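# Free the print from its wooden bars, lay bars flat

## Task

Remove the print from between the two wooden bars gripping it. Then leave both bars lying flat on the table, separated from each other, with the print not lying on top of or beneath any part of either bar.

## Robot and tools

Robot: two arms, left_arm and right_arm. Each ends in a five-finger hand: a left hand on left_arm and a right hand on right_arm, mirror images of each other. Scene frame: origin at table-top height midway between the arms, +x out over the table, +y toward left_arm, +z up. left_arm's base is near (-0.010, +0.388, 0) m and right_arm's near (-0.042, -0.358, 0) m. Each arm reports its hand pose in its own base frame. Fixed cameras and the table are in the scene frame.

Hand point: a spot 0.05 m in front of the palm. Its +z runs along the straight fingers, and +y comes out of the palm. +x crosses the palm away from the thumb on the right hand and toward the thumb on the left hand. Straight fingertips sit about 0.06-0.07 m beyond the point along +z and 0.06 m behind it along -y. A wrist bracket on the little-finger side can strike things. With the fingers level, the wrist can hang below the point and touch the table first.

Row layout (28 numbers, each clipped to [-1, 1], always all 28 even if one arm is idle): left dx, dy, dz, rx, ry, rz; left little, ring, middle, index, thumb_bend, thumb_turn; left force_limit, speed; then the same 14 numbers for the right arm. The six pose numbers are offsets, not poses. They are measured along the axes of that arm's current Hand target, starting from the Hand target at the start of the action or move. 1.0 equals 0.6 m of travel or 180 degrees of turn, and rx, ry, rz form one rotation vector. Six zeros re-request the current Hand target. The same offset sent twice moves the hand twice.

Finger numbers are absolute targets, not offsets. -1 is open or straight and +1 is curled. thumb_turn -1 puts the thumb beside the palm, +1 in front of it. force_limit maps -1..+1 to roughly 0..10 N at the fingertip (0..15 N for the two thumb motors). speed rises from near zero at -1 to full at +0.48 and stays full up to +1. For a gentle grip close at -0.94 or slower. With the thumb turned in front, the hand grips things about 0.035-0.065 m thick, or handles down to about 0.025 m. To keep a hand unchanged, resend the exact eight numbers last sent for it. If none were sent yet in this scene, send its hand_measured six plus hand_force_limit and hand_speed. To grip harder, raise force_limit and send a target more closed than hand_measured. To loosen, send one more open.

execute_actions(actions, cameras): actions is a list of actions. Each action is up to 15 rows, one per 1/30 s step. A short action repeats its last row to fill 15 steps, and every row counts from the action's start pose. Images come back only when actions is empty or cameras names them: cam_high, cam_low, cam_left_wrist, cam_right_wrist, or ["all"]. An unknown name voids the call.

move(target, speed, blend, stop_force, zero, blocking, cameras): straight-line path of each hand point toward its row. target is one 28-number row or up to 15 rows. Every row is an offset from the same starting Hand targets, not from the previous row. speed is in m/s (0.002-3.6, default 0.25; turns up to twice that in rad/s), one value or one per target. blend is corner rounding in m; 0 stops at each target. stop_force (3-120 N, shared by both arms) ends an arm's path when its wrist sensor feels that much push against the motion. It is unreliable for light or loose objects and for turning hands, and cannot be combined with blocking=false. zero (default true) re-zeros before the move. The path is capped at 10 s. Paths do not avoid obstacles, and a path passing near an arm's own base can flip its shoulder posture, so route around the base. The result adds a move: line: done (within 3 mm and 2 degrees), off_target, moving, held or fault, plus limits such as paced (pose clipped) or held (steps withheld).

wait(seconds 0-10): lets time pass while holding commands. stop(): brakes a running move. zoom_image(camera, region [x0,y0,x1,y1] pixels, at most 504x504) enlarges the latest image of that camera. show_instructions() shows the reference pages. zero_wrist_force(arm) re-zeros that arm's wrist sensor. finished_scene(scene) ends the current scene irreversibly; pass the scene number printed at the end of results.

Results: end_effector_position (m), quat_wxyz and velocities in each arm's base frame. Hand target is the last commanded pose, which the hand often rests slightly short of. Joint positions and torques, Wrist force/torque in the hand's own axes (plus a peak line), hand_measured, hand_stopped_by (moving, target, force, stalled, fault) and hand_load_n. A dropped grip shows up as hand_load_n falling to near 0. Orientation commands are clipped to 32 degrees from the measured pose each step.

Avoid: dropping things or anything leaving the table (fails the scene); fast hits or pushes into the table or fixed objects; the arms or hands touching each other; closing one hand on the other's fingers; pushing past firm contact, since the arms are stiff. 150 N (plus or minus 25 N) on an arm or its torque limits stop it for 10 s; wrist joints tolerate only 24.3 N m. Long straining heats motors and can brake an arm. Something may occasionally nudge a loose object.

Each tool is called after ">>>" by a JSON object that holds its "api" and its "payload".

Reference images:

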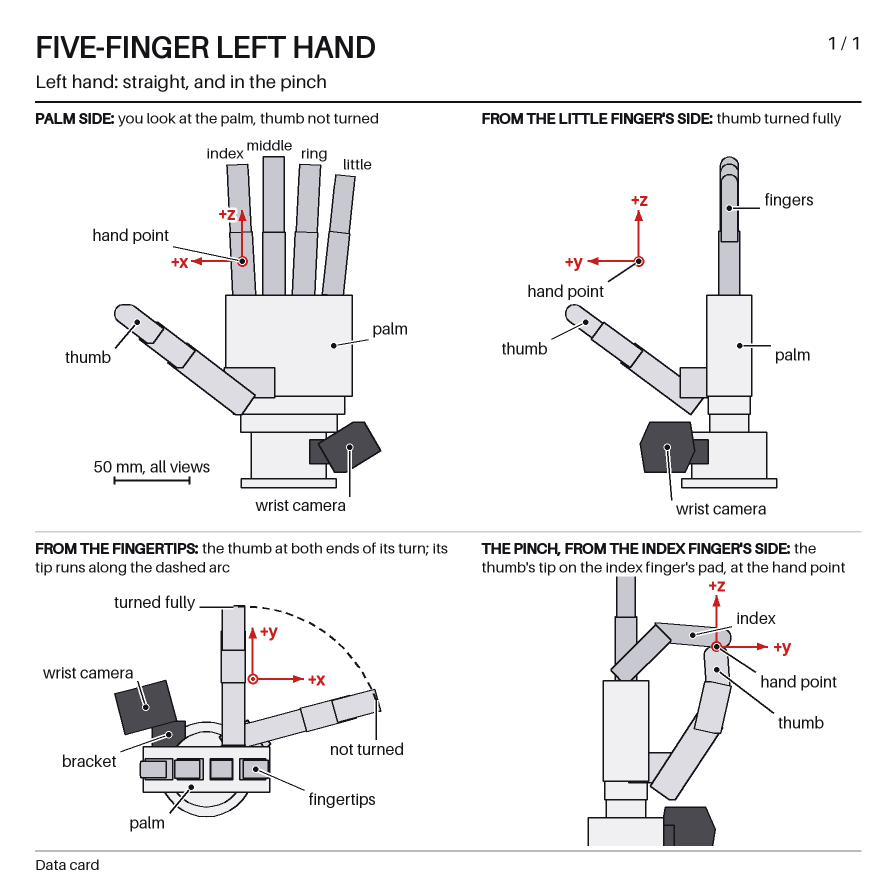

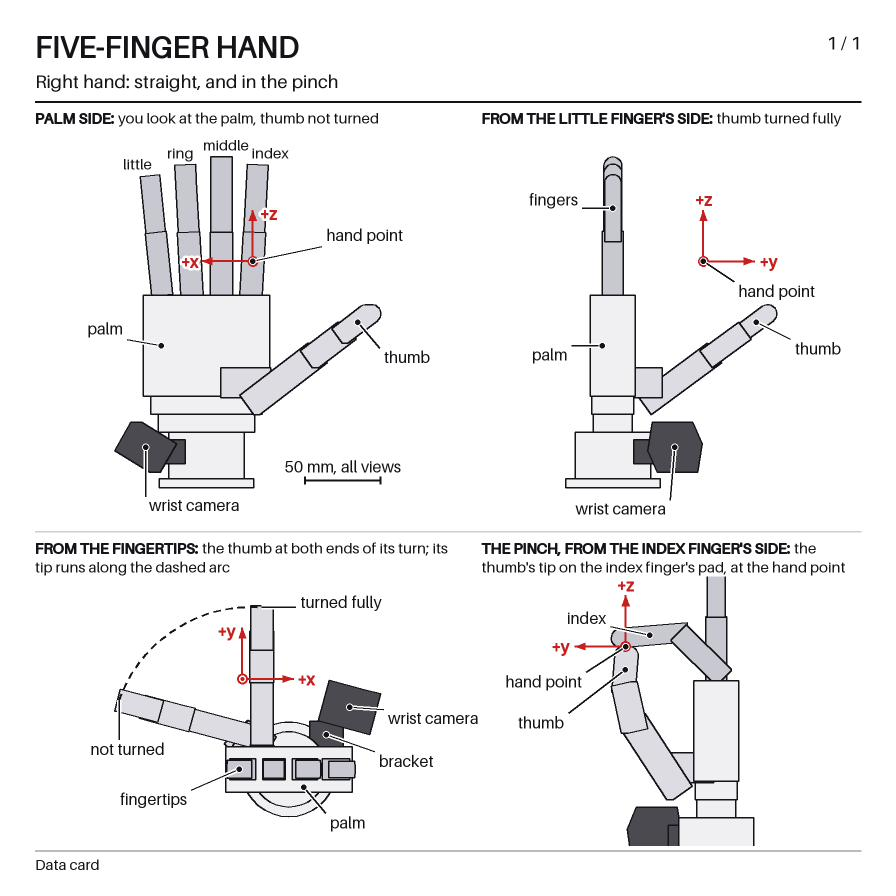

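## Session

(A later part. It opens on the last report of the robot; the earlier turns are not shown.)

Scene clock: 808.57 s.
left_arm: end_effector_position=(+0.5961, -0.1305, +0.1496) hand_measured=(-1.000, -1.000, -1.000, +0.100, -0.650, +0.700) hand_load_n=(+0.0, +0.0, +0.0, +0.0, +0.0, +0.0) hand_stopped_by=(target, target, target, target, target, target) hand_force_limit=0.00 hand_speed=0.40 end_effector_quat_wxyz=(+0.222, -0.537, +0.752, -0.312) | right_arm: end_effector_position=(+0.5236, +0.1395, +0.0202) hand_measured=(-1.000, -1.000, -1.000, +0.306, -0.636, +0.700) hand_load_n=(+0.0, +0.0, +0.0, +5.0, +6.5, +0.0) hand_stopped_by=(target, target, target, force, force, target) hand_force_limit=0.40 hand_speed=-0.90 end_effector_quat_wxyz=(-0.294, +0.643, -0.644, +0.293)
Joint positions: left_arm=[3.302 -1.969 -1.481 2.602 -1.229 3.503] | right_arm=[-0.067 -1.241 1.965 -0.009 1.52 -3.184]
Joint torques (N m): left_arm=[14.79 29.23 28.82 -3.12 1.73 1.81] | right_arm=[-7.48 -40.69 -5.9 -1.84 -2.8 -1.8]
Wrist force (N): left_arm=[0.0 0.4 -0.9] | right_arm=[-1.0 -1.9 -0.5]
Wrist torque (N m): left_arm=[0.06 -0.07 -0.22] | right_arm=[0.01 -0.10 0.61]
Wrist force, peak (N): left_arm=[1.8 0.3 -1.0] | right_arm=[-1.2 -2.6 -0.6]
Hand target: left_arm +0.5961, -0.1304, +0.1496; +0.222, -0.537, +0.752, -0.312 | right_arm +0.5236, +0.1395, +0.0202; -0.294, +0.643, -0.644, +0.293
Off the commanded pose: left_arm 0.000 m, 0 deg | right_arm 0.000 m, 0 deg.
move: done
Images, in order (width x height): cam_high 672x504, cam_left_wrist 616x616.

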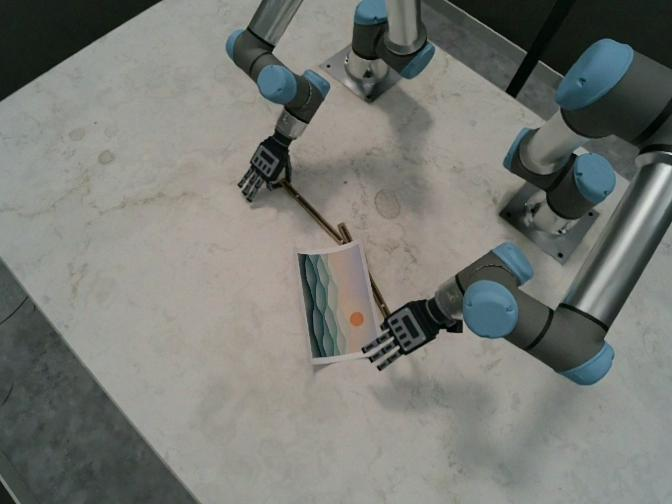

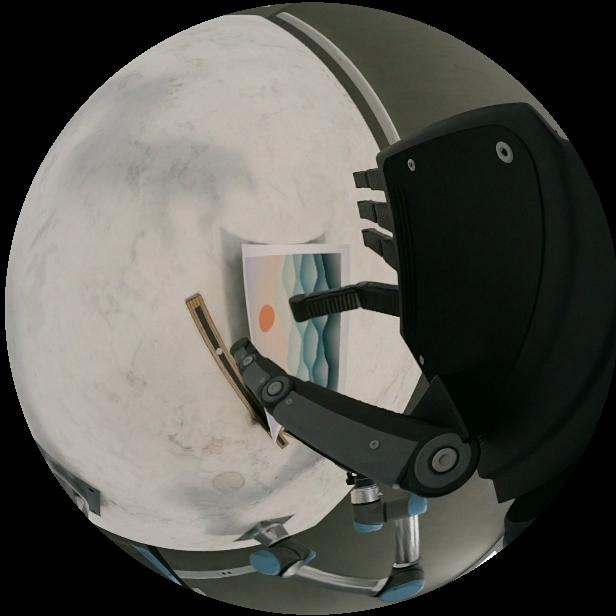

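>>> {"api": "move", "payload": {"target": [0.0083,0.1412,0.0936,0,0,0,-1,-1,-1,0.25,-0.75,0.7,0,0.4,0,0,0,0,0,0,-1,-1,-1,0.6,-0.57,0.7,0.4,-0.9], "speed": 0.1, "cameras": ["cam_left_wrist"]}}

>>> {"api": "zoom_image", "payload": {"camera": "cam_left_wrist", "region": [190, 250, 340, 400]}}

Scene clock: 826.43 s.
left_arm: end_effector_position=(+0.5754, -0.1287, +0.0500) hand_measured=(-1.000, -1.000, -1.000, +0.250, -0.750, +0.700) hand_load_n=(+0.0, +0.0, -0.5, +0.0, +0.0, +0.0) hand_stopped_by=(target, target, target, target, target, target) hand_force_limit=0.00 hand_speed=0.40 end_effector_quat_wxyz=(+0.222, -0.537, +0.752, -0.312) | right_arm: end_effector_position=(+0.5236, +0.1395, +0.0202) hand_measured=(-1.000, -1.000, -1.000, +0.306, -0.636, +0.700) hand_load_n=(+0.5, -0.5, -0.5, +5.0, +6.5, +0.0) hand_stopped_by=(target, target, target, force, force, target) hand_force_limit=0.40 hand_speed=-0.90 end_effector_quat_wxyz=(-0.294, +0.643, -0.644, +0.293)
Joint positions: left_arm=[3.314 -2.023 -1.683 2.854 -1.221 3.513] | right_arm=[-0.067 -1.241 1.965 -0.009 1.52 -3.184]
Joint torques (N m): left_arm=[13.47 30.51 1.7 1.65 1.84 1.49] | right_arm=[-7.84 -40.76 -6.79 -1.64 -2.73 -1.49]
Wrist force (N): left_arm=[0.1 0.0 -0.5] | right_arm=[-1.2 -2.0 -0.5]
Wrist torque (N m): left_arm=[-0.02 -0.08 -0.19] | right_arm=[0.00 -0.08 0.60]
Wrist force, peak (N): left_arm=[-0.1 -0.8 -1.1] | right_arm=[-1.1 -2.5 -1.0]
Hand target: left_arm +0.5754, -0.1287, +0.0500; +0.222, -0.537, +0.752, -0.312 | right_arm +0.5236, +0.1395, +0.0202; -0.294, +0.643, -0.644, +0.293
Off the commanded pose: left_arm 0.000 m, 0 deg | right_arm 0.000 m, 0 deg.
move: done
Images, in order (width x height): cam_left_wrist 616x616.

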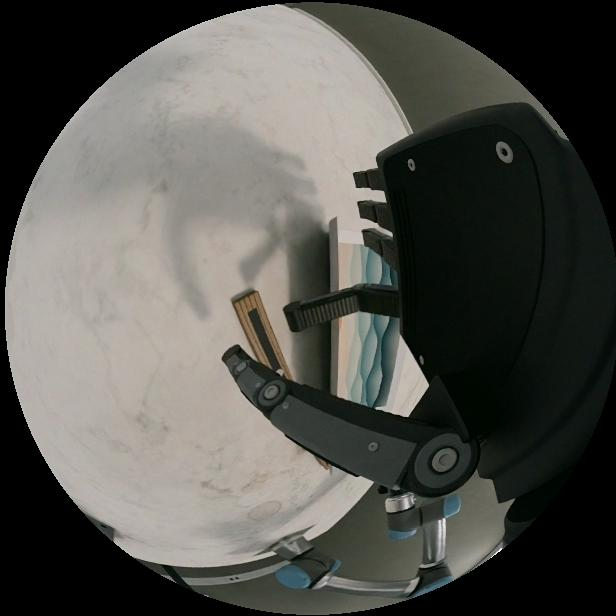

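Scaled by 3.360 from the camera's 616x616 image, which has a finer 880x880 frame.

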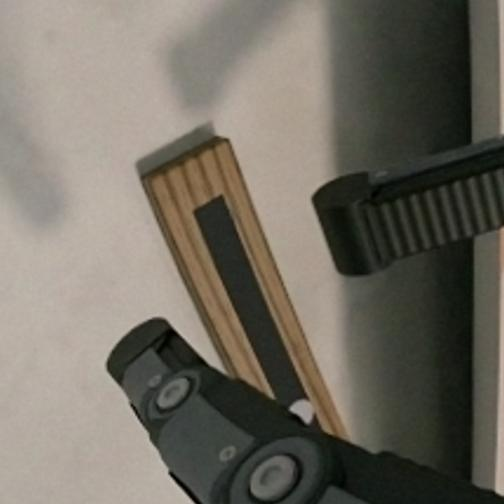

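>>> {"api": "move", "payload": {"target": [0,0.0224,0.0295,0,0,0,-1,-1,-1,0.25,-0.75,0.7,0,0.4,0,0,0,0,0,0,-1,-1,-1,0.6,-0.57,0.7,0.4,-0.9], "speed": 0.08, "cameras": ["cam_left_wrist"]}}

>>> {"api": "zoom_image", "payload": {"camera": "cam_left_wrist", "region": [190, 250, 340, 400]}}

Scene clock: 833.60 s.
left_arm: end_effector_position=(+0.5782, -0.1297, +0.0281) hand_measured=(-1.000, -1.000, -1.000, +0.250, -0.750, +0.700) hand_load_n=(-0.5, +0.0, +0.0, +0.0, +0.0, +0.0) hand_stopped_by=(target, target, target, target, target, target) hand_force_limit=0.00 hand_speed=0.40 end_effector_quat_wxyz=(+0.222, -0.537, +0.752, -0.312) | right_arm: end_effector_position=(+0.5236, +0.1395, +0.0202) hand_measured=(-1.000, -1.000, -1.000, +0.306, -0.636, +0.700) hand_load_n=(+0.0, +0.0, +0.0, +4.5, +6.5, +0.0) hand_stopped_by=(target, target, target, force, force, target) hand_force_limit=0.40 hand_speed=-0.90 end_effector_quat_wxyz=(-0.294, +0.643, -0.644, +0.293)
Joint positions: left_arm=[3.311 -2.058 -1.695 2.902 -1.224 3.51] | right_arm=[-0.067 -1.241 1.965 -0.009 1.52 -3.184]
Joint torques (N m): left_arm=[-12.11 31.42 1.55 1.41 -0.92 -1.81] | right_arm=[-8.17 -38.63 -5.75 -1.96 -2.74 -1.64]
Wrist force (N): left_arm=[0.2 -0.1 -0.8] | right_arm=[-1.0 -1.9 -0.6]
Wrist torque (N m): left_arm=[-0.03 -0.11 0.00] | right_arm=[0.01 -0.09 0.61]
Wrist force, peak (N): left_arm=[0.0 0.3 -1.2] | right_arm=[-1.5 -2.4 -1.0]
Hand target: left_arm +0.5782, -0.1297, +0.0280; +0.222, -0.537, +0.752, -0.312 | right_arm +0.5236, +0.1395, +0.0202; -0.294, +0.643, -0.644, +0.293
Off the commanded pose: left_arm 0.000 m, 0 deg | right_arm 0.000 m, 0 deg.
move: done
Images, in order (width x height): cam_left_wrist 616x616.

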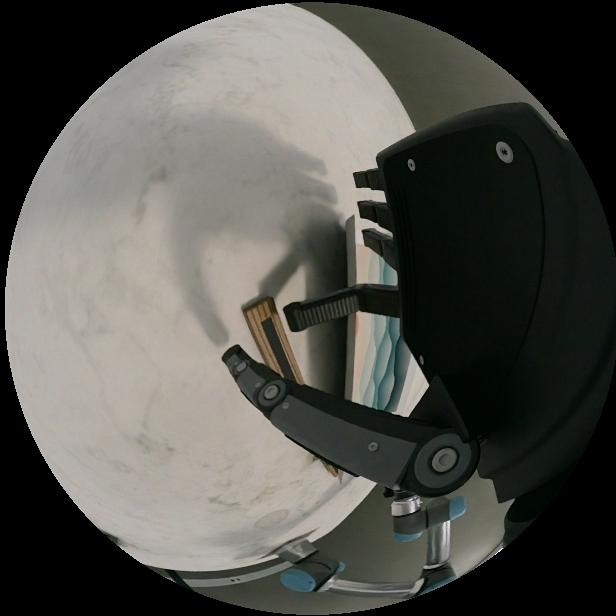

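Scaled by 3.360 from the camera's 616x616 image, which has a finer 880x880 frame.

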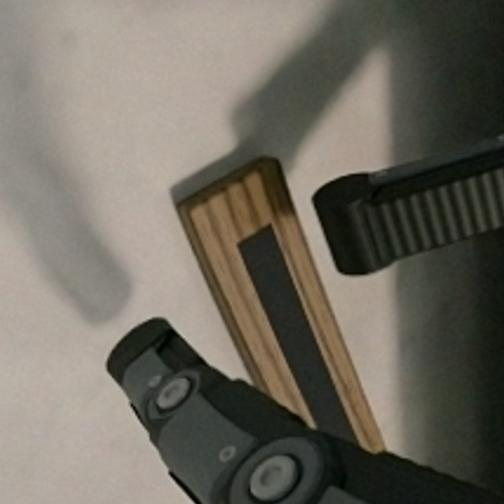

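>>> {"api": "move", "payload": {"target": [0,0.01862,0.02216,0,0,0,-1,-1,-1,0.25,-0.75,0.7,0,0.4,0,0,0,0,0,0,-1,-1,-1,0.6,-0.57,0.7,0.4,-0.9], "speed": 0.03, "stop_force": 5, "cameras": ["cam_left_wrist","cam_high"]}}

Scene clock: 851.27 s.
left_arm: end_effector_position=(+0.5791, -0.1300, +0.0170) hand_measured=(-1.000, -1.000, -1.000, +0.250, -0.750, +0.700) hand_load_n=(+0.0, +0.0, +0.0, -3.5, +0.0, +0.0) hand_stopped_by=(target, target, target, target, target, target) hand_force_limit=0.00 hand_speed=0.40 end_effector_quat_wxyz=(+0.222, -0.537, +0.752, -0.312) | right_arm: end_effector_position=(+0.5236, +0.1395, +0.0202) hand_measured=(-1.000, -1.000, -1.000, +0.306, -0.636, +0.700) hand_load_n=(+0.0, +0.0, +0.0, +5.0, +6.5, +0.0) hand_stopped_by=(target, target, target, force, force, target) hand_force_limit=0.40 hand_speed=-0.90 end_effector_quat_wxyz=(-0.294, +0.643, -0.644, +0.293)
Joint positions: left_arm=[3.31 -2.075 -1.701 2.926 -1.224 3.509] | right_arm=[-0.067 -1.241 1.965 -0.009 1.52 -3.184]
Joint torques (N m): left_arm=[14.11 43.92 24.38 -3.12 1.1 1.86] | right_arm=[-9.18 -40.05 -6.57 -1.53 -2.81 -1.67]
Wrist force (N): left_arm=[0.3 -4.7 -4.1] | right_arm=[-0.7 -2.1 -0.9]
Wrist torque (N m): left_arm=[-0.21 -0.14 0.02] | right_arm=[0.02 -0.11 0.61]
Wrist force, peak (N): left_arm=[0.5 -21.4 -9.7] | right_arm=[-1.4 -2.4 -0.9]
Hand target: left_arm +0.5791, -0.1300, +0.0170; +0.222, -0.537, +0.752, -0.312 (not the last commanded pose) | right_arm +0.5236, +0.1395, +0.0202; -0.294, +0.643, -0.644, +0.293
Off the commanded pose: left_arm 0.006 m, 0 deg | right_arm 0.000 m, 0 deg.
move: contact (left_arm)
Images, in order (width x height): cam_high 672x504, cam_left_wrist 616x616.

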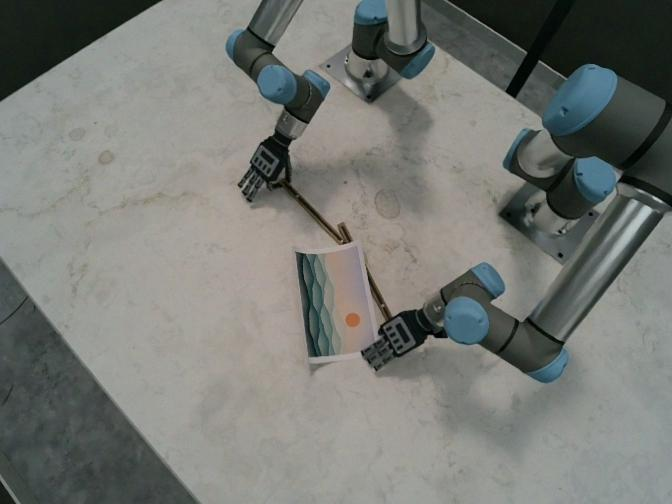

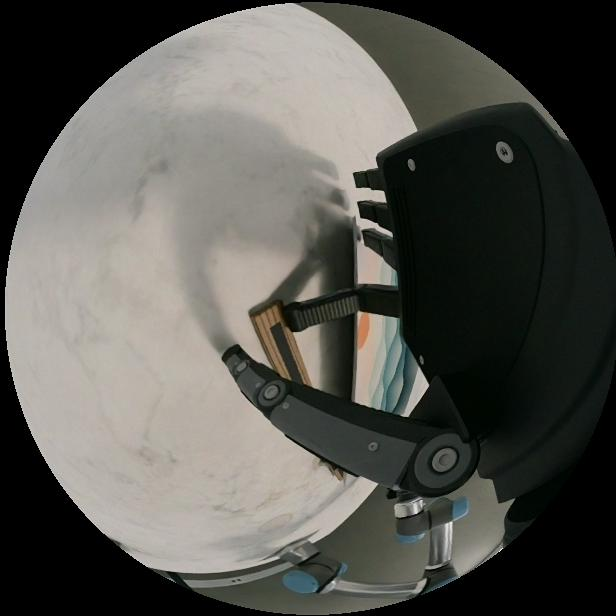

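>>> {"api": "zoom_image", "payload": {"camera": "cam_left_wrist", "region": [190, 250, 340, 400]}}

Scaled by 3.360 from the camera's 616x616 image, which has a finer 880x880 frame.

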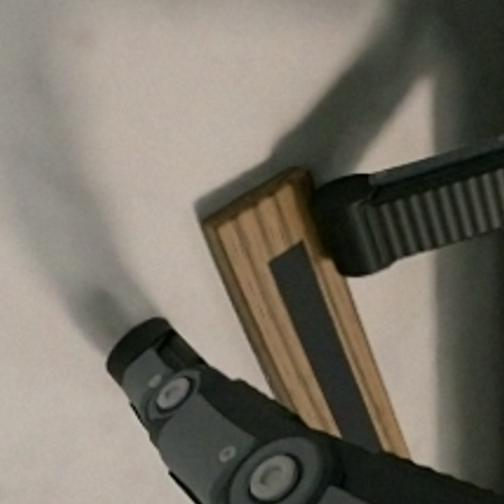

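>>> {"api": "move", "payload": {"target": [0,-0.0165,-0.00236,0,0,0,-1,-1,-1,0.25,-0.75,0.7,0,0.4,0,0,0,0,0,0,-1,-1,-1,0.6,-0.57,0.7,0.4,-0.9], "speed": 0.05}}

>>> {"api": "move", "payload": {"target": [0,0.0167,0.01674,0,0,0,-1,-1,-1,0.25,-0.75,0.7,0,0.4,0,0,0,0,0,0,-1,-1,-1,0.6,-0.57,0.7,0.4,-0.9], "speed": 0.03, "stop_force": 5, "cameras": ["cam_left_wrist"]}}

>>> {"api": "zoom_image", "payload": {"camera": "cam_left_wrist", "region": [190, 250, 340, 400]}}

Scene clock: 857.13 s.
left_arm: end_effector_position=(+0.5847, -0.1320, +0.0249) hand_measured=(-1.000, -1.000, -1.000, +0.250, -0.750, +0.700) hand_load_n=(+0.0, +0.0, +0.0, +0.0, +0.0, +0.0) hand_stopped_by=(target, target, target, target, target, target) hand_force_limit=0.00 hand_speed=0.40 end_effector_quat_wxyz=(+0.222, -0.537, +0.752, -0.312) | right_arm: end_effector_position=(+0.5236, +0.1395, +0.0202) hand_measured=(-1.000, -1.000, -1.000, +0.306, -0.636, +0.700) hand_load_n=(+0.0, +0.0, +0.0, +5.0, +6.5, +0.0) hand_stopped_by=(target, target, target, force, force, target) hand_force_limit=0.40 hand_speed=-0.90 end_effector_quat_wxyz=(-0.294, +0.643, -0.644, +0.293)
Joint positions: left_arm=[3.303 -2.075 -1.676 2.902 -1.228 3.504] | right_arm=[-0.067 -1.241 1.965 -0.009 1.52 -3.184]
Joint torques (N m): left_arm=[-13.2 32.34 27.39 -3.18 -1.05 -1.66] | right_arm=[-7.54 -39.69 -5.86 -1.73 -2.6 -1.43]
Wrist force (N): left_arm=[0.2 -0.3 -0.8] | right_arm=[-1.1 -2.0 -0.7]
Wrist torque (N m): left_arm=[-0.05 -0.11 0.01] | right_arm=[0.01 -0.06 0.59]
Wrist force, peak (N): left_arm=[0.4 -4.9 -4.4] | right_arm=[-1.1 -2.4 -0.7]
Hand target: left_arm +0.5848, -0.1320, +0.0250; +0.222, -0.537, +0.752, -0.312 | right_arm +0.5236, +0.1395, +0.0202; -0.294, +0.643, -0.644, +0.293
Off the commanded pose: left_arm 0.000 m, 0 deg | right_arm 0.000 m, 0 deg.
move: done

Scene clock: 858.73 s.
left_arm: end_effector_position=(+0.5847, -0.1320, +0.0130) hand_measured=(-1.000, -1.000, -1.000, +0.250, -0.750, +0.700) hand_load_n=(+0.0, +0.0, +0.0, +0.0, +0.0, +0.0) hand_stopped_by=(target, target, target, target, target, target) hand_force_limit=0.00 hand_speed=0.40 end_effector_quat_wxyz=(+0.222, -0.537, +0.752, -0.312) | right_arm: end_effector_position=(+0.5236, +0.1395, +0.0202) hand_measured=(-1.000, -1.000, -1.000, +0.306, -0.636, +0.700) hand_load_n=(+0.0, +0.0, +0.0, +5.0, +6.5, -0.5) hand_stopped_by=(target, target, target, force, force, target) hand_force_limit=0.40 hand_speed=-0.90 end_effector_quat_wxyz=(-0.294, +0.643, -0.644, +0.293)
Joint positions: left_arm=[3.303 -2.092 -1.686 2.928 -1.228 3.504] | right_arm=[-0.067 -1.241 1.965 -0.009 1.52 -3.184]
Joint torques (N m): left_arm=[-11.37 44.27 25.09 -3.01 -0.88 0.56] | right_arm=[-8.14 -39.27 -5.75 -1.62 -2.46 -1.64]
Wrist force (N): left_arm=[0.1 -2.6 -2.6] | right_arm=[-0.9 -1.9 -0.6]
Wrist torque (N m): left_arm=[-0.26 -0.14 0.04] | right_arm=[0.02 -0.10 0.60]
Wrist force, peak (N): left_arm=[-0.2 -13.4 -11.7] | right_arm=[-0.9 -2.4 -0.7]
Hand target: left_arm +0.5847, -0.1320, +0.0130; +0.222, -0.537, +0.752, -0.312 (not the last commanded pose) | right_arm +0.5236, +0.1395, +0.0202; -0.294, +0.643, -0.644, +0.293
Off the commanded pose: left_arm 0.002 m, 0 deg | right_arm 0.000 m, 0 deg.
move: contact (left_arm)
Images, in order (width x height): cam_left_wrist 616x616.

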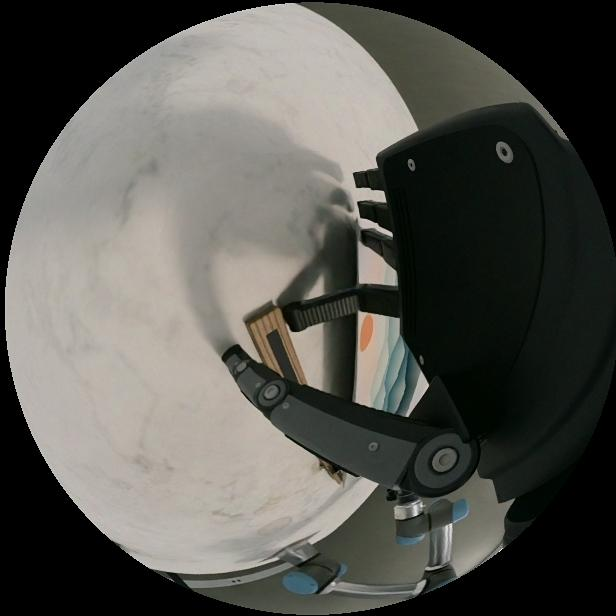

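Scaled by 3.360 from the camera's 616x616 image, which has a finer 880x880 frame.

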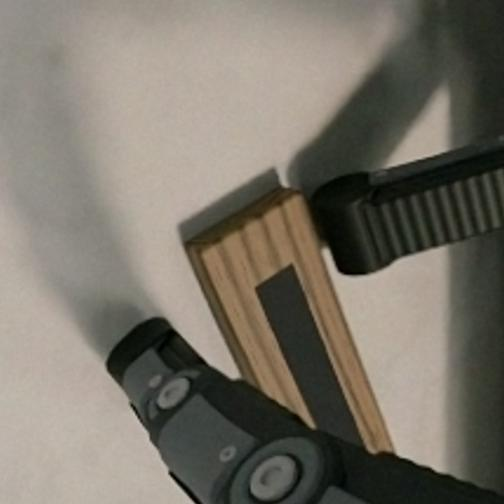

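>>> {"api": "move", "payload": {"target": [0,0.00236,0.00236,0,0,0,-1,-1,-1,0.25,-0.75,0.7,0,0.4,0,0,0,0,0,0,-1,-1,-1,0.6,-0.57,0.7,0.4,-0.9], "speed": 0.01, "stop_force": 8}}

>>> {"api": "move", "payload": {"target": [0,0,0,0,0,0,-1,-1,-1,0.25,-0.45,0.7,-0.4,-0.9,0,0,0,0,0,0,-1,-1,-1,0.6,-0.57,0.7,0.4,-0.9], "speed": 0.05, "cameras": ["cam_left_wrist"]}}

>>> {"api": "zoom_image", "payload": {"camera": "cam_left_wrist", "region": [190, 250, 340, 400]}}

Scene clock: 865.37 s.
left_arm: end_effector_position=(+0.5849, -0.1320, +0.0125) hand_measured=(-1.000, -1.000, -1.000, +0.250, -0.750, +0.700) hand_load_n=(+0.0, +0.0, +0.0, +0.0, +0.5, +0.5) hand_stopped_by=(target, target, target, target, target, target) hand_force_limit=0.00 hand_speed=0.40 end_effector_quat_wxyz=(+0.222, -0.537, +0.752, -0.312) | right_arm: end_effector_position=(+0.5236, +0.1395, +0.0202) hand_measured=(-1.000, -1.000, -1.000, +0.306, -0.636, +0.700) hand_load_n=(+0.0, +0.0, +0.0, +5.0, +6.5, +0.0) hand_stopped_by=(target, target, target, force, force, target) hand_force_limit=0.40 hand_speed=-0.90 end_effector_quat_wxyz=(-0.294, +0.643, -0.644, +0.293)
Joint positions: left_arm=[3.303 -2.092 -1.686 2.93 -1.228 3.504] | right_arm=[-0.067 -1.241 1.965 -0.009 1.52 -3.184]
Joint torques (N m): left_arm=[-6.22 39.47 23.27 -2.81 -0.19 1.47] | right_arm=[-7.04 -39.62 -5.11 -1.62 -2.37 -1.49]
Wrist force (N): left_arm=[0.2 -10.8 -10.0] | right_arm=[-1.3 -1.9 -0.8]
Wrist torque (N m): left_arm=[-0.90 -0.14 0.10] | right_arm=[0.04 -0.04 0.58]
Wrist force, peak (N): left_arm=[-0.2 -14.0 -12.7] | right_arm=[-1.0 -2.5 -1.1]
Hand target: left_arm +0.5849, -0.1320, +0.0125; +0.222, -0.537, +0.752, -0.312 (not the last commanded pose) | right_arm +0.5236, +0.1395, +0.0202; -0.294, +0.643, -0.644, +0.293
Off the commanded pose: left_arm 0.001 m, 0 deg | right_arm 0.000 m, 0 deg.
move: contact (left_arm)

Scene clock: 865.87 s.
left_arm: end_effector_position=(+0.5849, -0.1320, +0.0125) hand_measured=(-1.000, -1.000, -1.000, +0.250, -0.740, +0.700) hand_load_n=(+0.0, +0.0, +0.0, +0.0, +5.0, +0.0) hand_stopped_by=(target, target, target, target, force, target) hand_force_limit=-0.40 hand_speed=-0.90 end_effector_quat_wxyz=(+0.222, -0.537, +0.752, -0.312) | right_arm: end_effector_position=(+0.5236, +0.1395, +0.0202) hand_measured=(-1.000, -1.000, -1.000, +0.306, -0.636, +0.700) hand_load_n=(-0.5, +0.0, +0.0, +5.0, +6.5, +0.0) hand_stopped_by=(target, target, target, force, force, target) hand_force_limit=0.40 hand_speed=-0.90 end_effector_quat_wxyz=(-0.294, +0.643, -0.644, +0.293)
Joint positions: left_arm=[3.303 -2.092 -1.686 2.93 -1.228 3.504] | right_arm=[-0.067 -1.241 1.965 -0.009 1.52 -3.184]
Joint torques (N m): left_arm=[-6.87 40.11 22.6 -0.49 -0.01 1.3] | right_arm=[-6.4 -38.94 -5.43 -1.54 -2.55 -1.62]
Wrist force (N): left_arm=[0.2 -8.2 -11.7] | right_arm=[-1.1 -2.2 -0.5]
Wrist torque (N m): left_arm=[-0.84 -0.14 0.07] | right_arm=[-0.02 -0.07 0.59]
Wrist force, peak (N): left_arm=[0.2 -11.3 -10.3] | right_arm=[-1.0 -2.3 -0.7]
Hand target: left_arm +0.5849, -0.1320, +0.0125; +0.222, -0.537, +0.752, -0.312 | right_arm +0.5236, +0.1395, +0.0202; -0.294, +0.643, -0.644, +0.293
Off the commanded pose: left_arm 0.000 m, 0 deg | right_arm 0.000 m, 0 deg.
move: done
Images, in order (width x height): cam_left_wrist 616x616.

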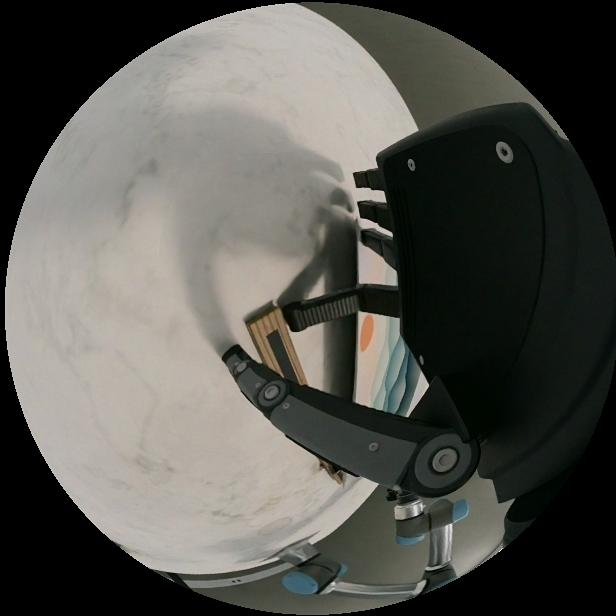

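Scaled by 3.360 from the camera's 616x616 image, which has a finer 880x880 frame.

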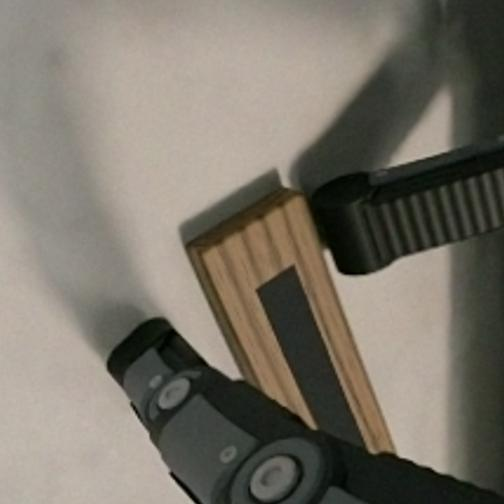

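>>> {"api": "move", "payload": {"target": [0,-0.00118,-0.00118,0,0,0,-1,-1,-1,0.25,-0.74,0.7,-0.4,-0.9,0,0,0,0,0,0,-1,-1,-1,0.6,-0.57,0.7,0.4,-0.9], "speed": 0.02}}

>>> {"api": "move", "payload": {"target": [0,0,0,0,0,0,-1,-1,-1,0.25,-0.5,0.7,-0.2,-0.9,0,0,0,0,0,0,-1,-1,-1,0.6,-0.57,0.7,0.4,-0.9], "speed": 0.05, "cameras": ["cam_left_wrist"]}}

>>> {"api": "zoom_image", "payload": {"camera": "cam_left_wrist", "region": [190, 250, 340, 400]}}

Scene clock: 870.93 s.
left_arm: end_effector_position=(+0.5849, -0.1320, +0.0134) hand_measured=(-1.000, -1.000, -1.000, +0.250, -0.740, +0.700) hand_load_n=(+0.0, +0.0, +0.0, +0.0, +0.5, +0.0) hand_stopped_by=(target, target, target, target, target, target) hand_force_limit=-0.40 hand_speed=-0.90 end_effector_quat_wxyz=(+0.222, -0.537, +0.752, -0.312) | right_arm: end_effector_position=(+0.5236, +0.1395, +0.0202) hand_measured=(-1.000, -1.000, -1.000, +0.306, -0.636, +0.700) hand_load_n=(+0.0, +0.0, +0.0, +5.0, +6.5, +0.0) hand_stopped_by=(target, target, target, force, force, target) hand_force_limit=0.40 hand_speed=-0.90 end_effector_quat_wxyz=(-0.294, +0.643, -0.644, +0.293)
Joint positions: left_arm=[3.303 -2.091 -1.685 2.928 -1.228 3.504] | right_arm=[-0.067 -1.241 1.965 -0.009 1.52 -3.184]
Joint torques (N m): left_arm=[-5.03 45.64 25.93 -2.98 -0.05 1.37] | right_arm=[-8.06 -39.67 -4.63 -1.68 -2.53 -1.65]
Wrist force (N): left_arm=[0.3 -0.6 -1.4] | right_arm=[-0.9 -2.2 -0.7]
Wrist torque (N m): left_arm=[-0.06 -0.14 0.01] | right_arm=[0.00 -0.09 0.59]
Wrist force, peak (N): left_arm=[0.1 -8.8 -12.1] | right_arm=[-1.0 -2.3 -1.0]
Hand target: left_arm +0.5849, -0.1320, +0.0135; +0.222, -0.537, +0.752, -0.312 | right_arm +0.5236, +0.1395, +0.0202; -0.294, +0.643, -0.644, +0.293
Off the commanded pose: left_arm 0.000 m, 0 deg | right_arm 0.000 m, 0 deg.
move: done

Scene clock: 872.37 s.
left_arm: end_effector_position=(+0.5849, -0.1320, +0.0135) hand_measured=(-1.000, -1.000, -1.000, +0.250, -0.572, +0.700) hand_load_n=(+0.0, +0.0, +0.0, +4.5, +5.5, +0.5) hand_stopped_by=(target, target, target, target, force, target) hand_force_limit=-0.20 hand_speed=-0.90 end_effector_quat_wxyz=(+0.222, -0.537, +0.752, -0.312) | right_arm: end_effector_position=(+0.5236, +0.1395, +0.0202) hand_measured=(-1.000, -1.000, -1.000, +0.306, -0.636, +0.700) hand_load_n=(+0.0, +0.0, +0.0, +5.0, +6.5, -0.5) hand_stopped_by=(target, target, target, force, force, target) hand_force_limit=0.40 hand_speed=-0.90 end_effector_quat_wxyz=(-0.294, +0.643, -0.644, +0.293)
Joint positions: left_arm=[3.303 -2.091 -1.685 2.928 -1.228 3.504] | right_arm=[-0.067 -1.241 1.965 -0.009 1.52 -3.184]
Joint torques (N m): left_arm=[-4.7 46.13 25.52 -3.11 0.14 1.43] | right_arm=[-6.1 -40.43 -6.27 -1.96 -2.22 -1.41]
Wrist force (N): left_arm=[0.0 -0.8 -1.0] | right_arm=[-0.9 -2.0 -0.7]
Wrist torque (N m): left_arm=[-0.10 -0.10 0.02] | right_arm=[0.00 -0.09 0.60]
Wrist force, peak (N): left_arm=[0.0 -1.2 -1.6] | right_arm=[-0.9 -2.4 -0.9]
Hand target: left_arm +0.5849, -0.1320, +0.0135; +0.222, -0.537, +0.752, -0.312 | right_arm +0.5236, +0.1395, +0.0202; -0.294, +0.643, -0.644, +0.293
Off the commanded pose: left_arm 0.000 m, 0 deg | right_arm 0.000 m, 0 deg.
move: done
Images, in order (width x height): cam_left_wrist 616x616.

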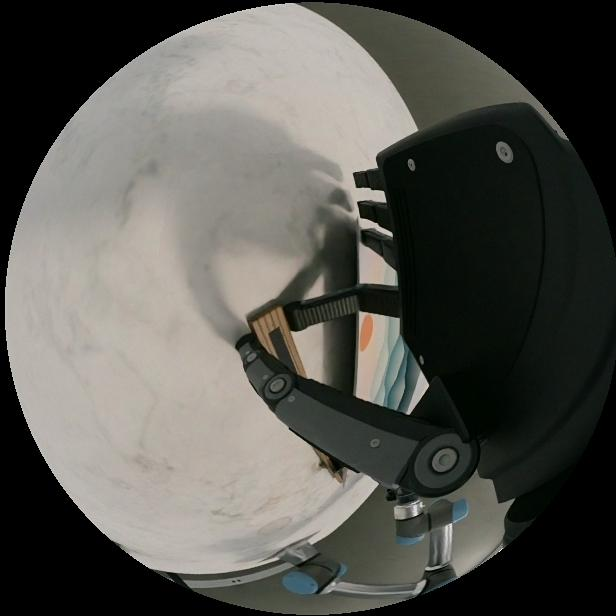

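Scaled by 3.360 from the camera's 616x616 image, which has a finer 880x880 frame.

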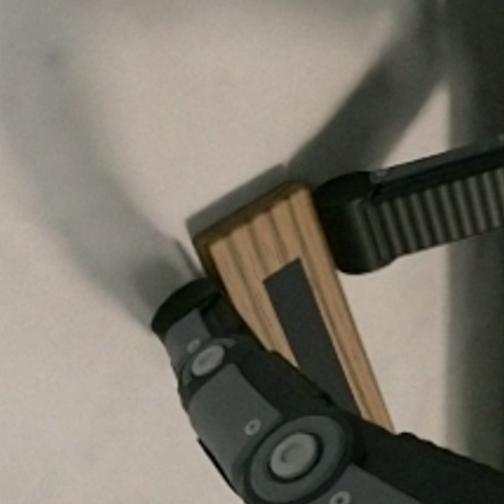

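>>> {"api": "move", "payload": {"target": [-0.1,-0.0012,-0.0012,0,0,0,-1,-1,-1,0.25,-0.5,0.7,-0.2,-0.9,0,0,0,0,0,0,-1,-1,-1,0.6,-0.57,0.7,0.4,-0.9], "speed": 0.05, "cameras": ["cam_left_wrist","cam_high"]}}

>>> {"api": "zoom_image", "payload": {"camera": "cam_high", "region": [240, 160, 460, 380]}}

Scene clock: 876.57 s.
left_arm: end_effector_position=(+0.6044, -0.0754, +0.0144) hand_measured=(-1.000, -1.000, -1.000, +0.250, -0.572, +0.700) hand_load_n=(+0.0, +0.0, +0.0, +2.0, +2.5, +0.0) hand_stopped_by=(target, target, target, target, force, target) hand_force_limit=-0.20 hand_speed=-0.90 end_effector_quat_wxyz=(+0.222, -0.537, +0.752, -0.312) | right_arm: end_effector_position=(+0.5236, +0.1395, +0.0202) hand_measured=(-1.000, -1.000, -1.000, +0.306, -0.636, +0.700) hand_load_n=(+0.0, +0.0, +0.0, +5.0, +6.5, +0.0) hand_stopped_by=(target, target, target, force, force, target) hand_force_limit=0.40 hand_speed=-0.90 end_effector_quat_wxyz=(-0.294, +0.643, -0.644, +0.293)
Joint positions: left_arm=[3.414 -2.129 -1.626 2.873 -1.156 3.595] | right_arm=[-0.067 -1.241 1.965 -0.009 1.52 -3.184]
Joint torques (N m): left_arm=[13.76 32.72 26.48 -3.17 1.62 2.03] | right_arm=[-6.19 -39.47 -6.43 -1.36 -2.13 -1.43]
Wrist force (N): left_arm=[0.4 -0.4 -0.9] | right_arm=[-0.9 -1.8 -0.6]
Wrist torque (N m): left_arm=[-0.06 -0.07 -0.14] | right_arm=[0.03 -0.09 0.61]
Wrist force, peak (N): left_arm=[-0.1 -1.3 -1.7] | right_arm=[-1.0 -2.5 -1.0]
Hand target: left_arm +0.6044, -0.0753, +0.0144; +0.222, -0.537, +0.752, -0.312 | right_arm +0.5236, +0.1395, +0.0202; -0.294, +0.643, -0.644, +0.293
Off the commanded pose: left_arm 0.000 m, 0 deg | right_arm 0.000 m, 0 deg.
move: done
Images, in order (width x height): cam_high 672x504, cam_left_wrist 616x616.

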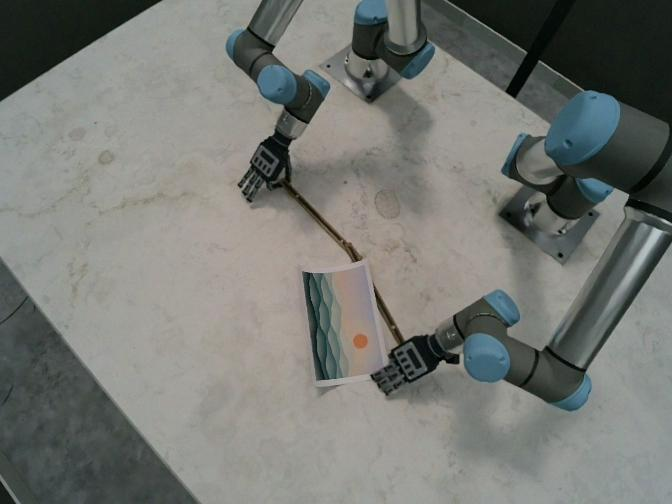

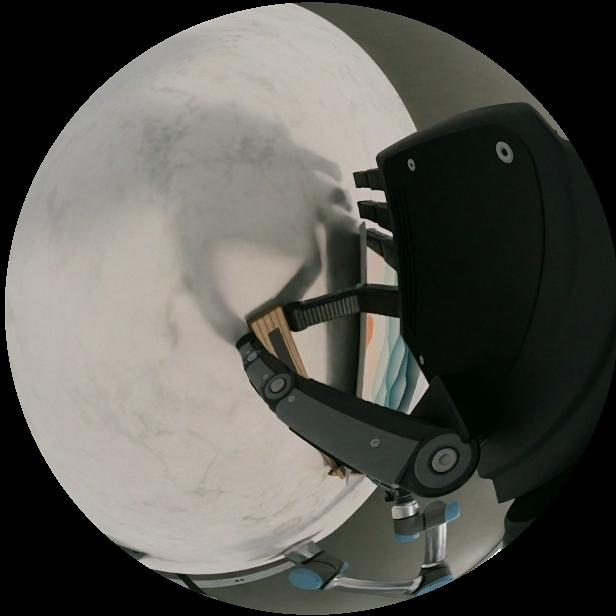

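Scaled by 2.291 from the camera's 672x504 image, which has a finer 960x720 frame.

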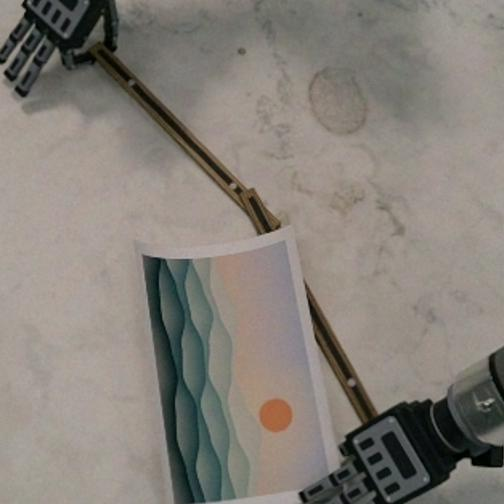

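>>> {"api": "move", "payload": {"target": [-0.03,0.0707,-0.0707,0,0,0,-1,-1,-1,0.25,-0.5,0.7,-0.2,-0.9,0,0,0,0,0,0,-1,-1,-1,0.6,-0.57,0.7,0.4,-0.9], "speed": 0.05, "cameras": ["cam_high"]}}

>>> {"api": "zoom_image", "payload": {"camera": "cam_high", "region": [240, 160, 460, 380]}}

Scene clock: 883.30 s.
left_arm: end_effector_position=(+0.5537, -0.0388, +0.0144) hand_measured=(-1.000, -1.000, -1.000, +0.250, -0.570, +0.700) hand_load_n=(+0.0, +0.0, +0.0, +0.0, +0.5, +0.5) hand_stopped_by=(target, target, target, target, force, target) hand_force_limit=-0.20 hand_speed=-0.90 end_effector_quat_wxyz=(+0.222, -0.537, +0.752, -0.312) | right_arm: end_effector_position=(+0.5236, +0.1395, +0.0202) hand_measured=(-1.000, -1.000, -1.000, +0.306, -0.636, +0.700) hand_load_n=(+0.0, +0.0, +0.0, +5.0, +6.5, +0.0) hand_stopped_by=(target, target, target, force, force, target) hand_force_limit=0.40 hand_speed=-0.90 end_effector_quat_wxyz=(-0.294, +0.643, -0.644, +0.293)
Joint positions: left_arm=[3.53 -2.041 -1.783 2.899 -1.085 3.696] | right_arm=[-0.067 -1.241 1.965 -0.009 1.52 -3.184]
Joint torques (N m): left_arm=[15.55 43.4 0.04 1.28 1.91 1.85] | right_arm=[-5.59 -39.54 -5.54 -1.45 -2.24 -1.3]
Wrist force (N): left_arm=[0.4 -1.0 -0.6] | right_arm=[-1.0 -1.9 -0.4]
Wrist torque (N m): left_arm=[-0.15 -0.11 -0.12] | right_arm=[0.02 -0.08 0.60]
Wrist force, peak (N): left_arm=[-0.1 -1.9 -1.7] | right_arm=[-1.2 -2.5 -0.7]
Hand target: left_arm +0.5536, -0.0387, +0.0144; +0.222, -0.537, +0.752, -0.312 | right_arm +0.5236, +0.1395, +0.0202; -0.294, +0.643, -0.644, +0.293
Off the commanded pose: left_arm 0.000 m, 0 deg | right_arm 0.000 m, 0 deg.
move: done
Images, in order (width x height): cam_high 672x504.

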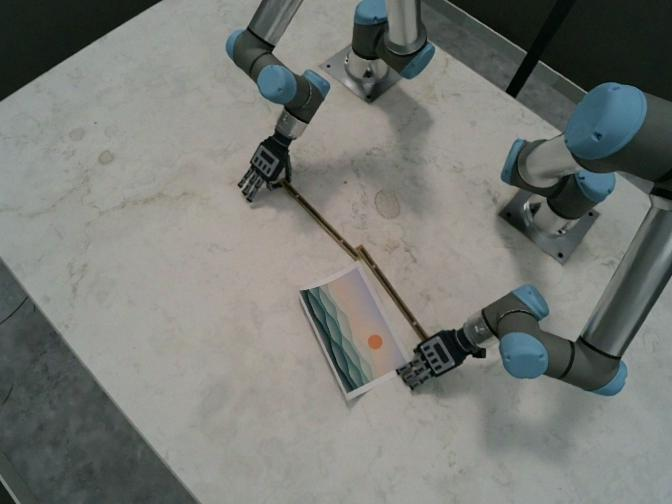

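Scaled by 2.291 from the camera's 672x504 image, which has a finer 960x720 frame.

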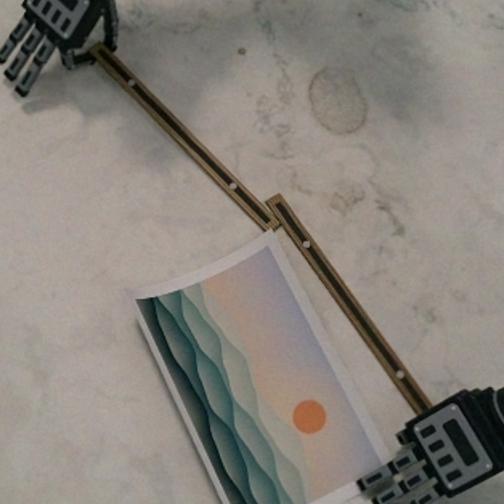

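>>> {"api": "move", "payload": {"target": [-0.03,0.0589,-0.0589,0,0,0,-1,-1,-1,0.25,-0.5,0.7,-0.2,-0.9,0.1,0,0,0,0,0,-1,-1,-1,0.6,-0.57,0.7,0.4,-0.9], "speed": 0.06, "cameras": ["cam_high","cam_left_wrist"]}}

>>> {"api": "zoom_image", "payload": {"camera": "cam_high", "region": [240, 140, 460, 360]}}

Scene clock: 888.23 s.
left_arm: end_effector_position=(+0.5122, -0.0054, +0.0143) hand_measured=(-1.000, -1.000, -1.000, +0.250, -0.572, +0.700) hand_load_n=(+0.0, +0.0, +0.0, +0.5, +1.0, +0.5) hand_stopped_by=(target, target, target, target, force, target) hand_force_limit=-0.20 hand_speed=-0.90 end_effector_quat_wxyz=(+0.222, -0.537, +0.752, -0.312) | right_arm: end_effector_position=(+0.5236, +0.0796, +0.0201) hand_measured=(-1.000, -1.000, -1.000, +0.306, -0.636, +0.700) hand_load_n=(+0.0, +0.0, +0.0, +5.0, +6.5, -0.5) hand_stopped_by=(target, target, target, force, force, target) hand_force_limit=0.40 hand_speed=-0.90 end_effector_quat_wxyz=(-0.294, +0.643, -0.644, +0.293)
Joint positions: left_arm=[3.65 -1.983 -1.894 2.894 -1.015 3.809] | right_arm=[-0.232 -1.263 2 -0.009 1.396 -3.294]
Joint torques (N m): left_arm=[14.46 40.15 -0.1 -3.54 2.13 1.6] | right_arm=[-8.93 -38.07 -4.81 2.83 -2.26 -2.24]
Wrist force (N): left_arm=[0.2 -0.9 -0.7] | right_arm=[-1.4 -1.8 -0.6]
Wrist torque (N m): left_arm=[-0.10 -0.11 -0.15] | right_arm=[0.02 -0.02 0.57]
Wrist force, peak (N): left_arm=[0.3 -2.1 -1.2] | right_arm=[-1.2 -2.6 -0.7]
Hand target: left_arm +0.5122, -0.0054, +0.0143; +0.222, -0.537, +0.752, -0.312 | right_arm +0.5236, +0.0795, +0.0201; -0.294, +0.643, -0.644, +0.293
Off the commanded pose: left_arm 0.000 m, 0 deg | right_arm 0.000 m, 0 deg.
move: done
Images, in order (width x height): cam_high 672x504, cam_left_wrist 616x616.

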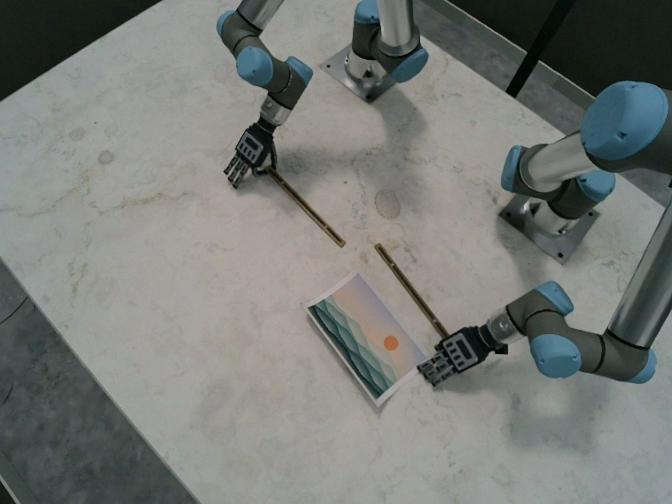

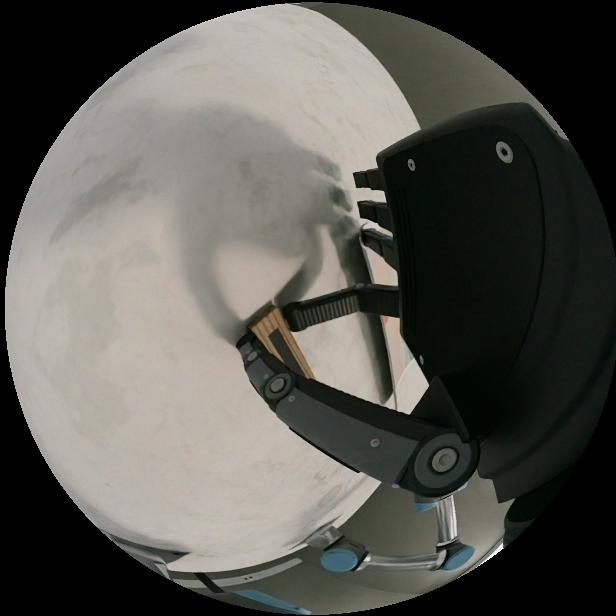

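Scaled by 2.291 from the camera's 672x504 image, which has a finer 960x720 frame.

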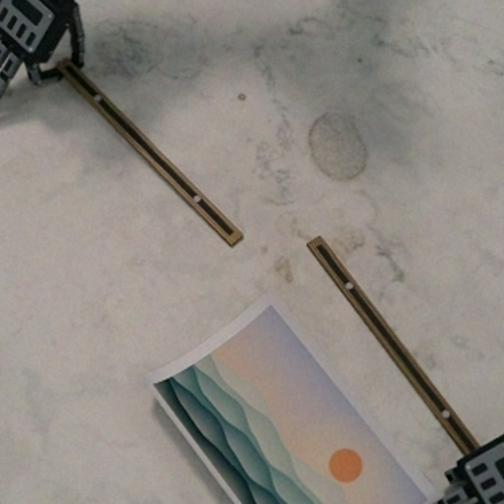

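>>> {"api": "move", "payload": {"target": [0,0.0354,-0.0354,0,0,0,-1,-1,-1,0.25,-0.5,0.7,-0.2,-0.9,0,0,0,0,0,0,-1,-1,-1,0.6,-0.57,0.7,0.4,-0.9], "speed": 0.06}}

>>> {"api": "move", "payload": {"target": [0,0.00236,0.00236,0,0,0,-1,-1,-1,0.25,-0.5,0.7,-0.2,-0.9,0,0.0101,0.00875,0,0,0,-1,-1,-1,0.6,-0.57,0.7,0.4,-0.9], "speed": 0.015, "stop_force": 4, "cameras": ["cam_right_wrist"]}}

>>> {"api": "zoom_image", "payload": {"camera": "cam_right_wrist", "region": [270, 240, 430, 400]}}

Scene clock: 893.10 s.
left_arm: end_effector_position=(+0.4839, +0.0043, +0.0143) hand_measured=(-1.000, -1.000, -1.000, +0.250, -0.572, +0.700) hand_load_n=(+0.0, +0.0, +0.0, +0.5, +1.0, +0.5) hand_stopped_by=(target, target, target, target, force, target) hand_force_limit=-0.20 hand_speed=-0.90 end_effector_quat_wxyz=(+0.222, -0.537, +0.752, -0.312) | right_arm: end_effector_position=(+0.5236, +0.0795, +0.0201) hand_measured=(-1.000, -1.000, -1.000, +0.306, -0.636, +0.700) hand_load_n=(+0.0, +0.0, +0.0, +5.0, +6.5, -0.5) hand_stopped_by=(target, target, target, force, force, target) hand_force_limit=0.40 hand_speed=-0.90 end_effector_quat_wxyz=(-0.294, +0.643, -0.644, +0.293)
Joint positions: left_arm=[3.713 -1.94 -1.971 2.894 -0.981 3.872] | right_arm=[-0.232 -1.263 2 -0.009 1.396 -3.294]
Joint torques (N m): left_arm=[14.08 38.4 -1.57 -3.58 2.19 1.88] | right_arm=[-8.86 -38.61 -6.99 2.79 -2.94 -1.73]
Wrist force (N): left_arm=[0.0 -0.9 -0.5] | right_arm=[-1.2 -2.5 -0.9]
Wrist torque (N m): left_arm=[-0.07 -0.04 -0.15] | right_arm=[-0.04 -0.06 0.57]
Wrist force, peak (N): left_arm=[0.1 -2.6 -1.6] | right_arm=[-1.3 -2.5 -1.1]
Hand target: left_arm +0.4838, +0.0044, +0.0143; +0.222, -0.537, +0.752, -0.312 | right_arm +0.5236, +0.0795, +0.0201; -0.294, +0.643, -0.644, +0.293
Off the commanded pose: left_arm 0.000 m, 0 deg | right_arm 0.000 m, 0 deg.
move: done

Scene clock: 894.73 s.
left_arm: end_effector_position=(+0.4838, +0.0044, +0.0138) hand_measured=(-1.000, -1.000, -1.000, +0.250, -0.572, +0.700) hand_load_n=(+0.0, +0.0, +0.0, +0.0, +2.0, +0.0) hand_stopped_by=(target, target, target, target, force, target) hand_force_limit=-0.20 hand_speed=-0.90 end_effector_quat_wxyz=(+0.222, -0.537, +0.752, -0.312) | right_arm: end_effector_position=(+0.5236, +0.0795, +0.0153) hand_measured=(-1.000, -1.000, -1.000, +0.306, -0.636, +0.700) hand_load_n=(+0.0, +0.0, +0.0, +5.5, +6.0, +0.0) hand_stopped_by=(target, target, target, force, force, target) hand_force_limit=0.40 hand_speed=-0.90 end_effector_quat_wxyz=(-0.294, +0.643, -0.644, +0.293)
Joint positions: left_arm=[3.714 -1.941 -1.971 2.895 -0.981 3.872] | right_arm=[-0.232 -1.255 2.005 -0.022 1.396 -3.294]
Joint torques (N m): left_arm=[12.79 36.96 23.37 -3.57 0.9 1.29] | right_arm=[-7.8 -36.81 -27.37 3.19 -0.85 -1.75]
Wrist force (N): left_arm=[-0.3 -3.3 -1.6] | right_arm=[-0.7 -5.8 -3.4]
Wrist torque (N m): left_arm=[-0.19 -0.08 -0.13] | right_arm=[-0.27 -0.10 0.56]
Wrist force, peak (N): left_arm=[0.1 -5.9 -3.8] | right_arm=[-0.9 -13.1 -10.8]
Hand target: left_arm +0.4838, +0.0044, +0.0138; +0.222, -0.537, +0.752, -0.312 (not the last commanded pose) | right_arm +0.5236, +0.0795, +0.0153; -0.294, +0.643, -0.644, +0.293 (not the last commanded pose)
Off the commanded pose: left_arm 0.002 m, 0 deg | right_arm 0.003 m, 0 deg.
move: contact (left_arm, right_arm)
Images, in order (width x height): cam_right_wrist 616x616.

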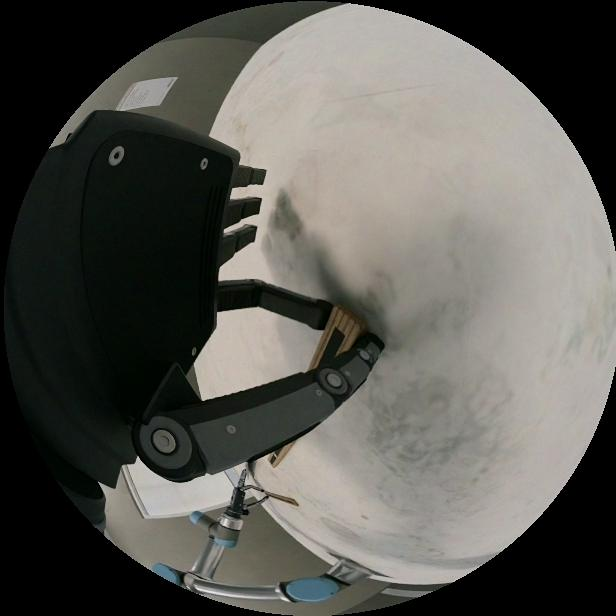

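Scaled by 3.150 from the camera's 616x616 image, which has a finer 880x880 frame.

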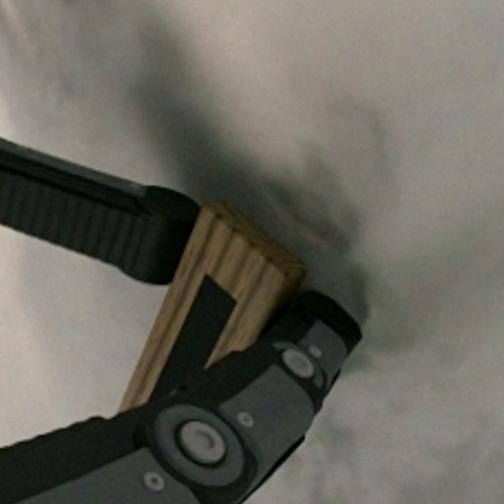

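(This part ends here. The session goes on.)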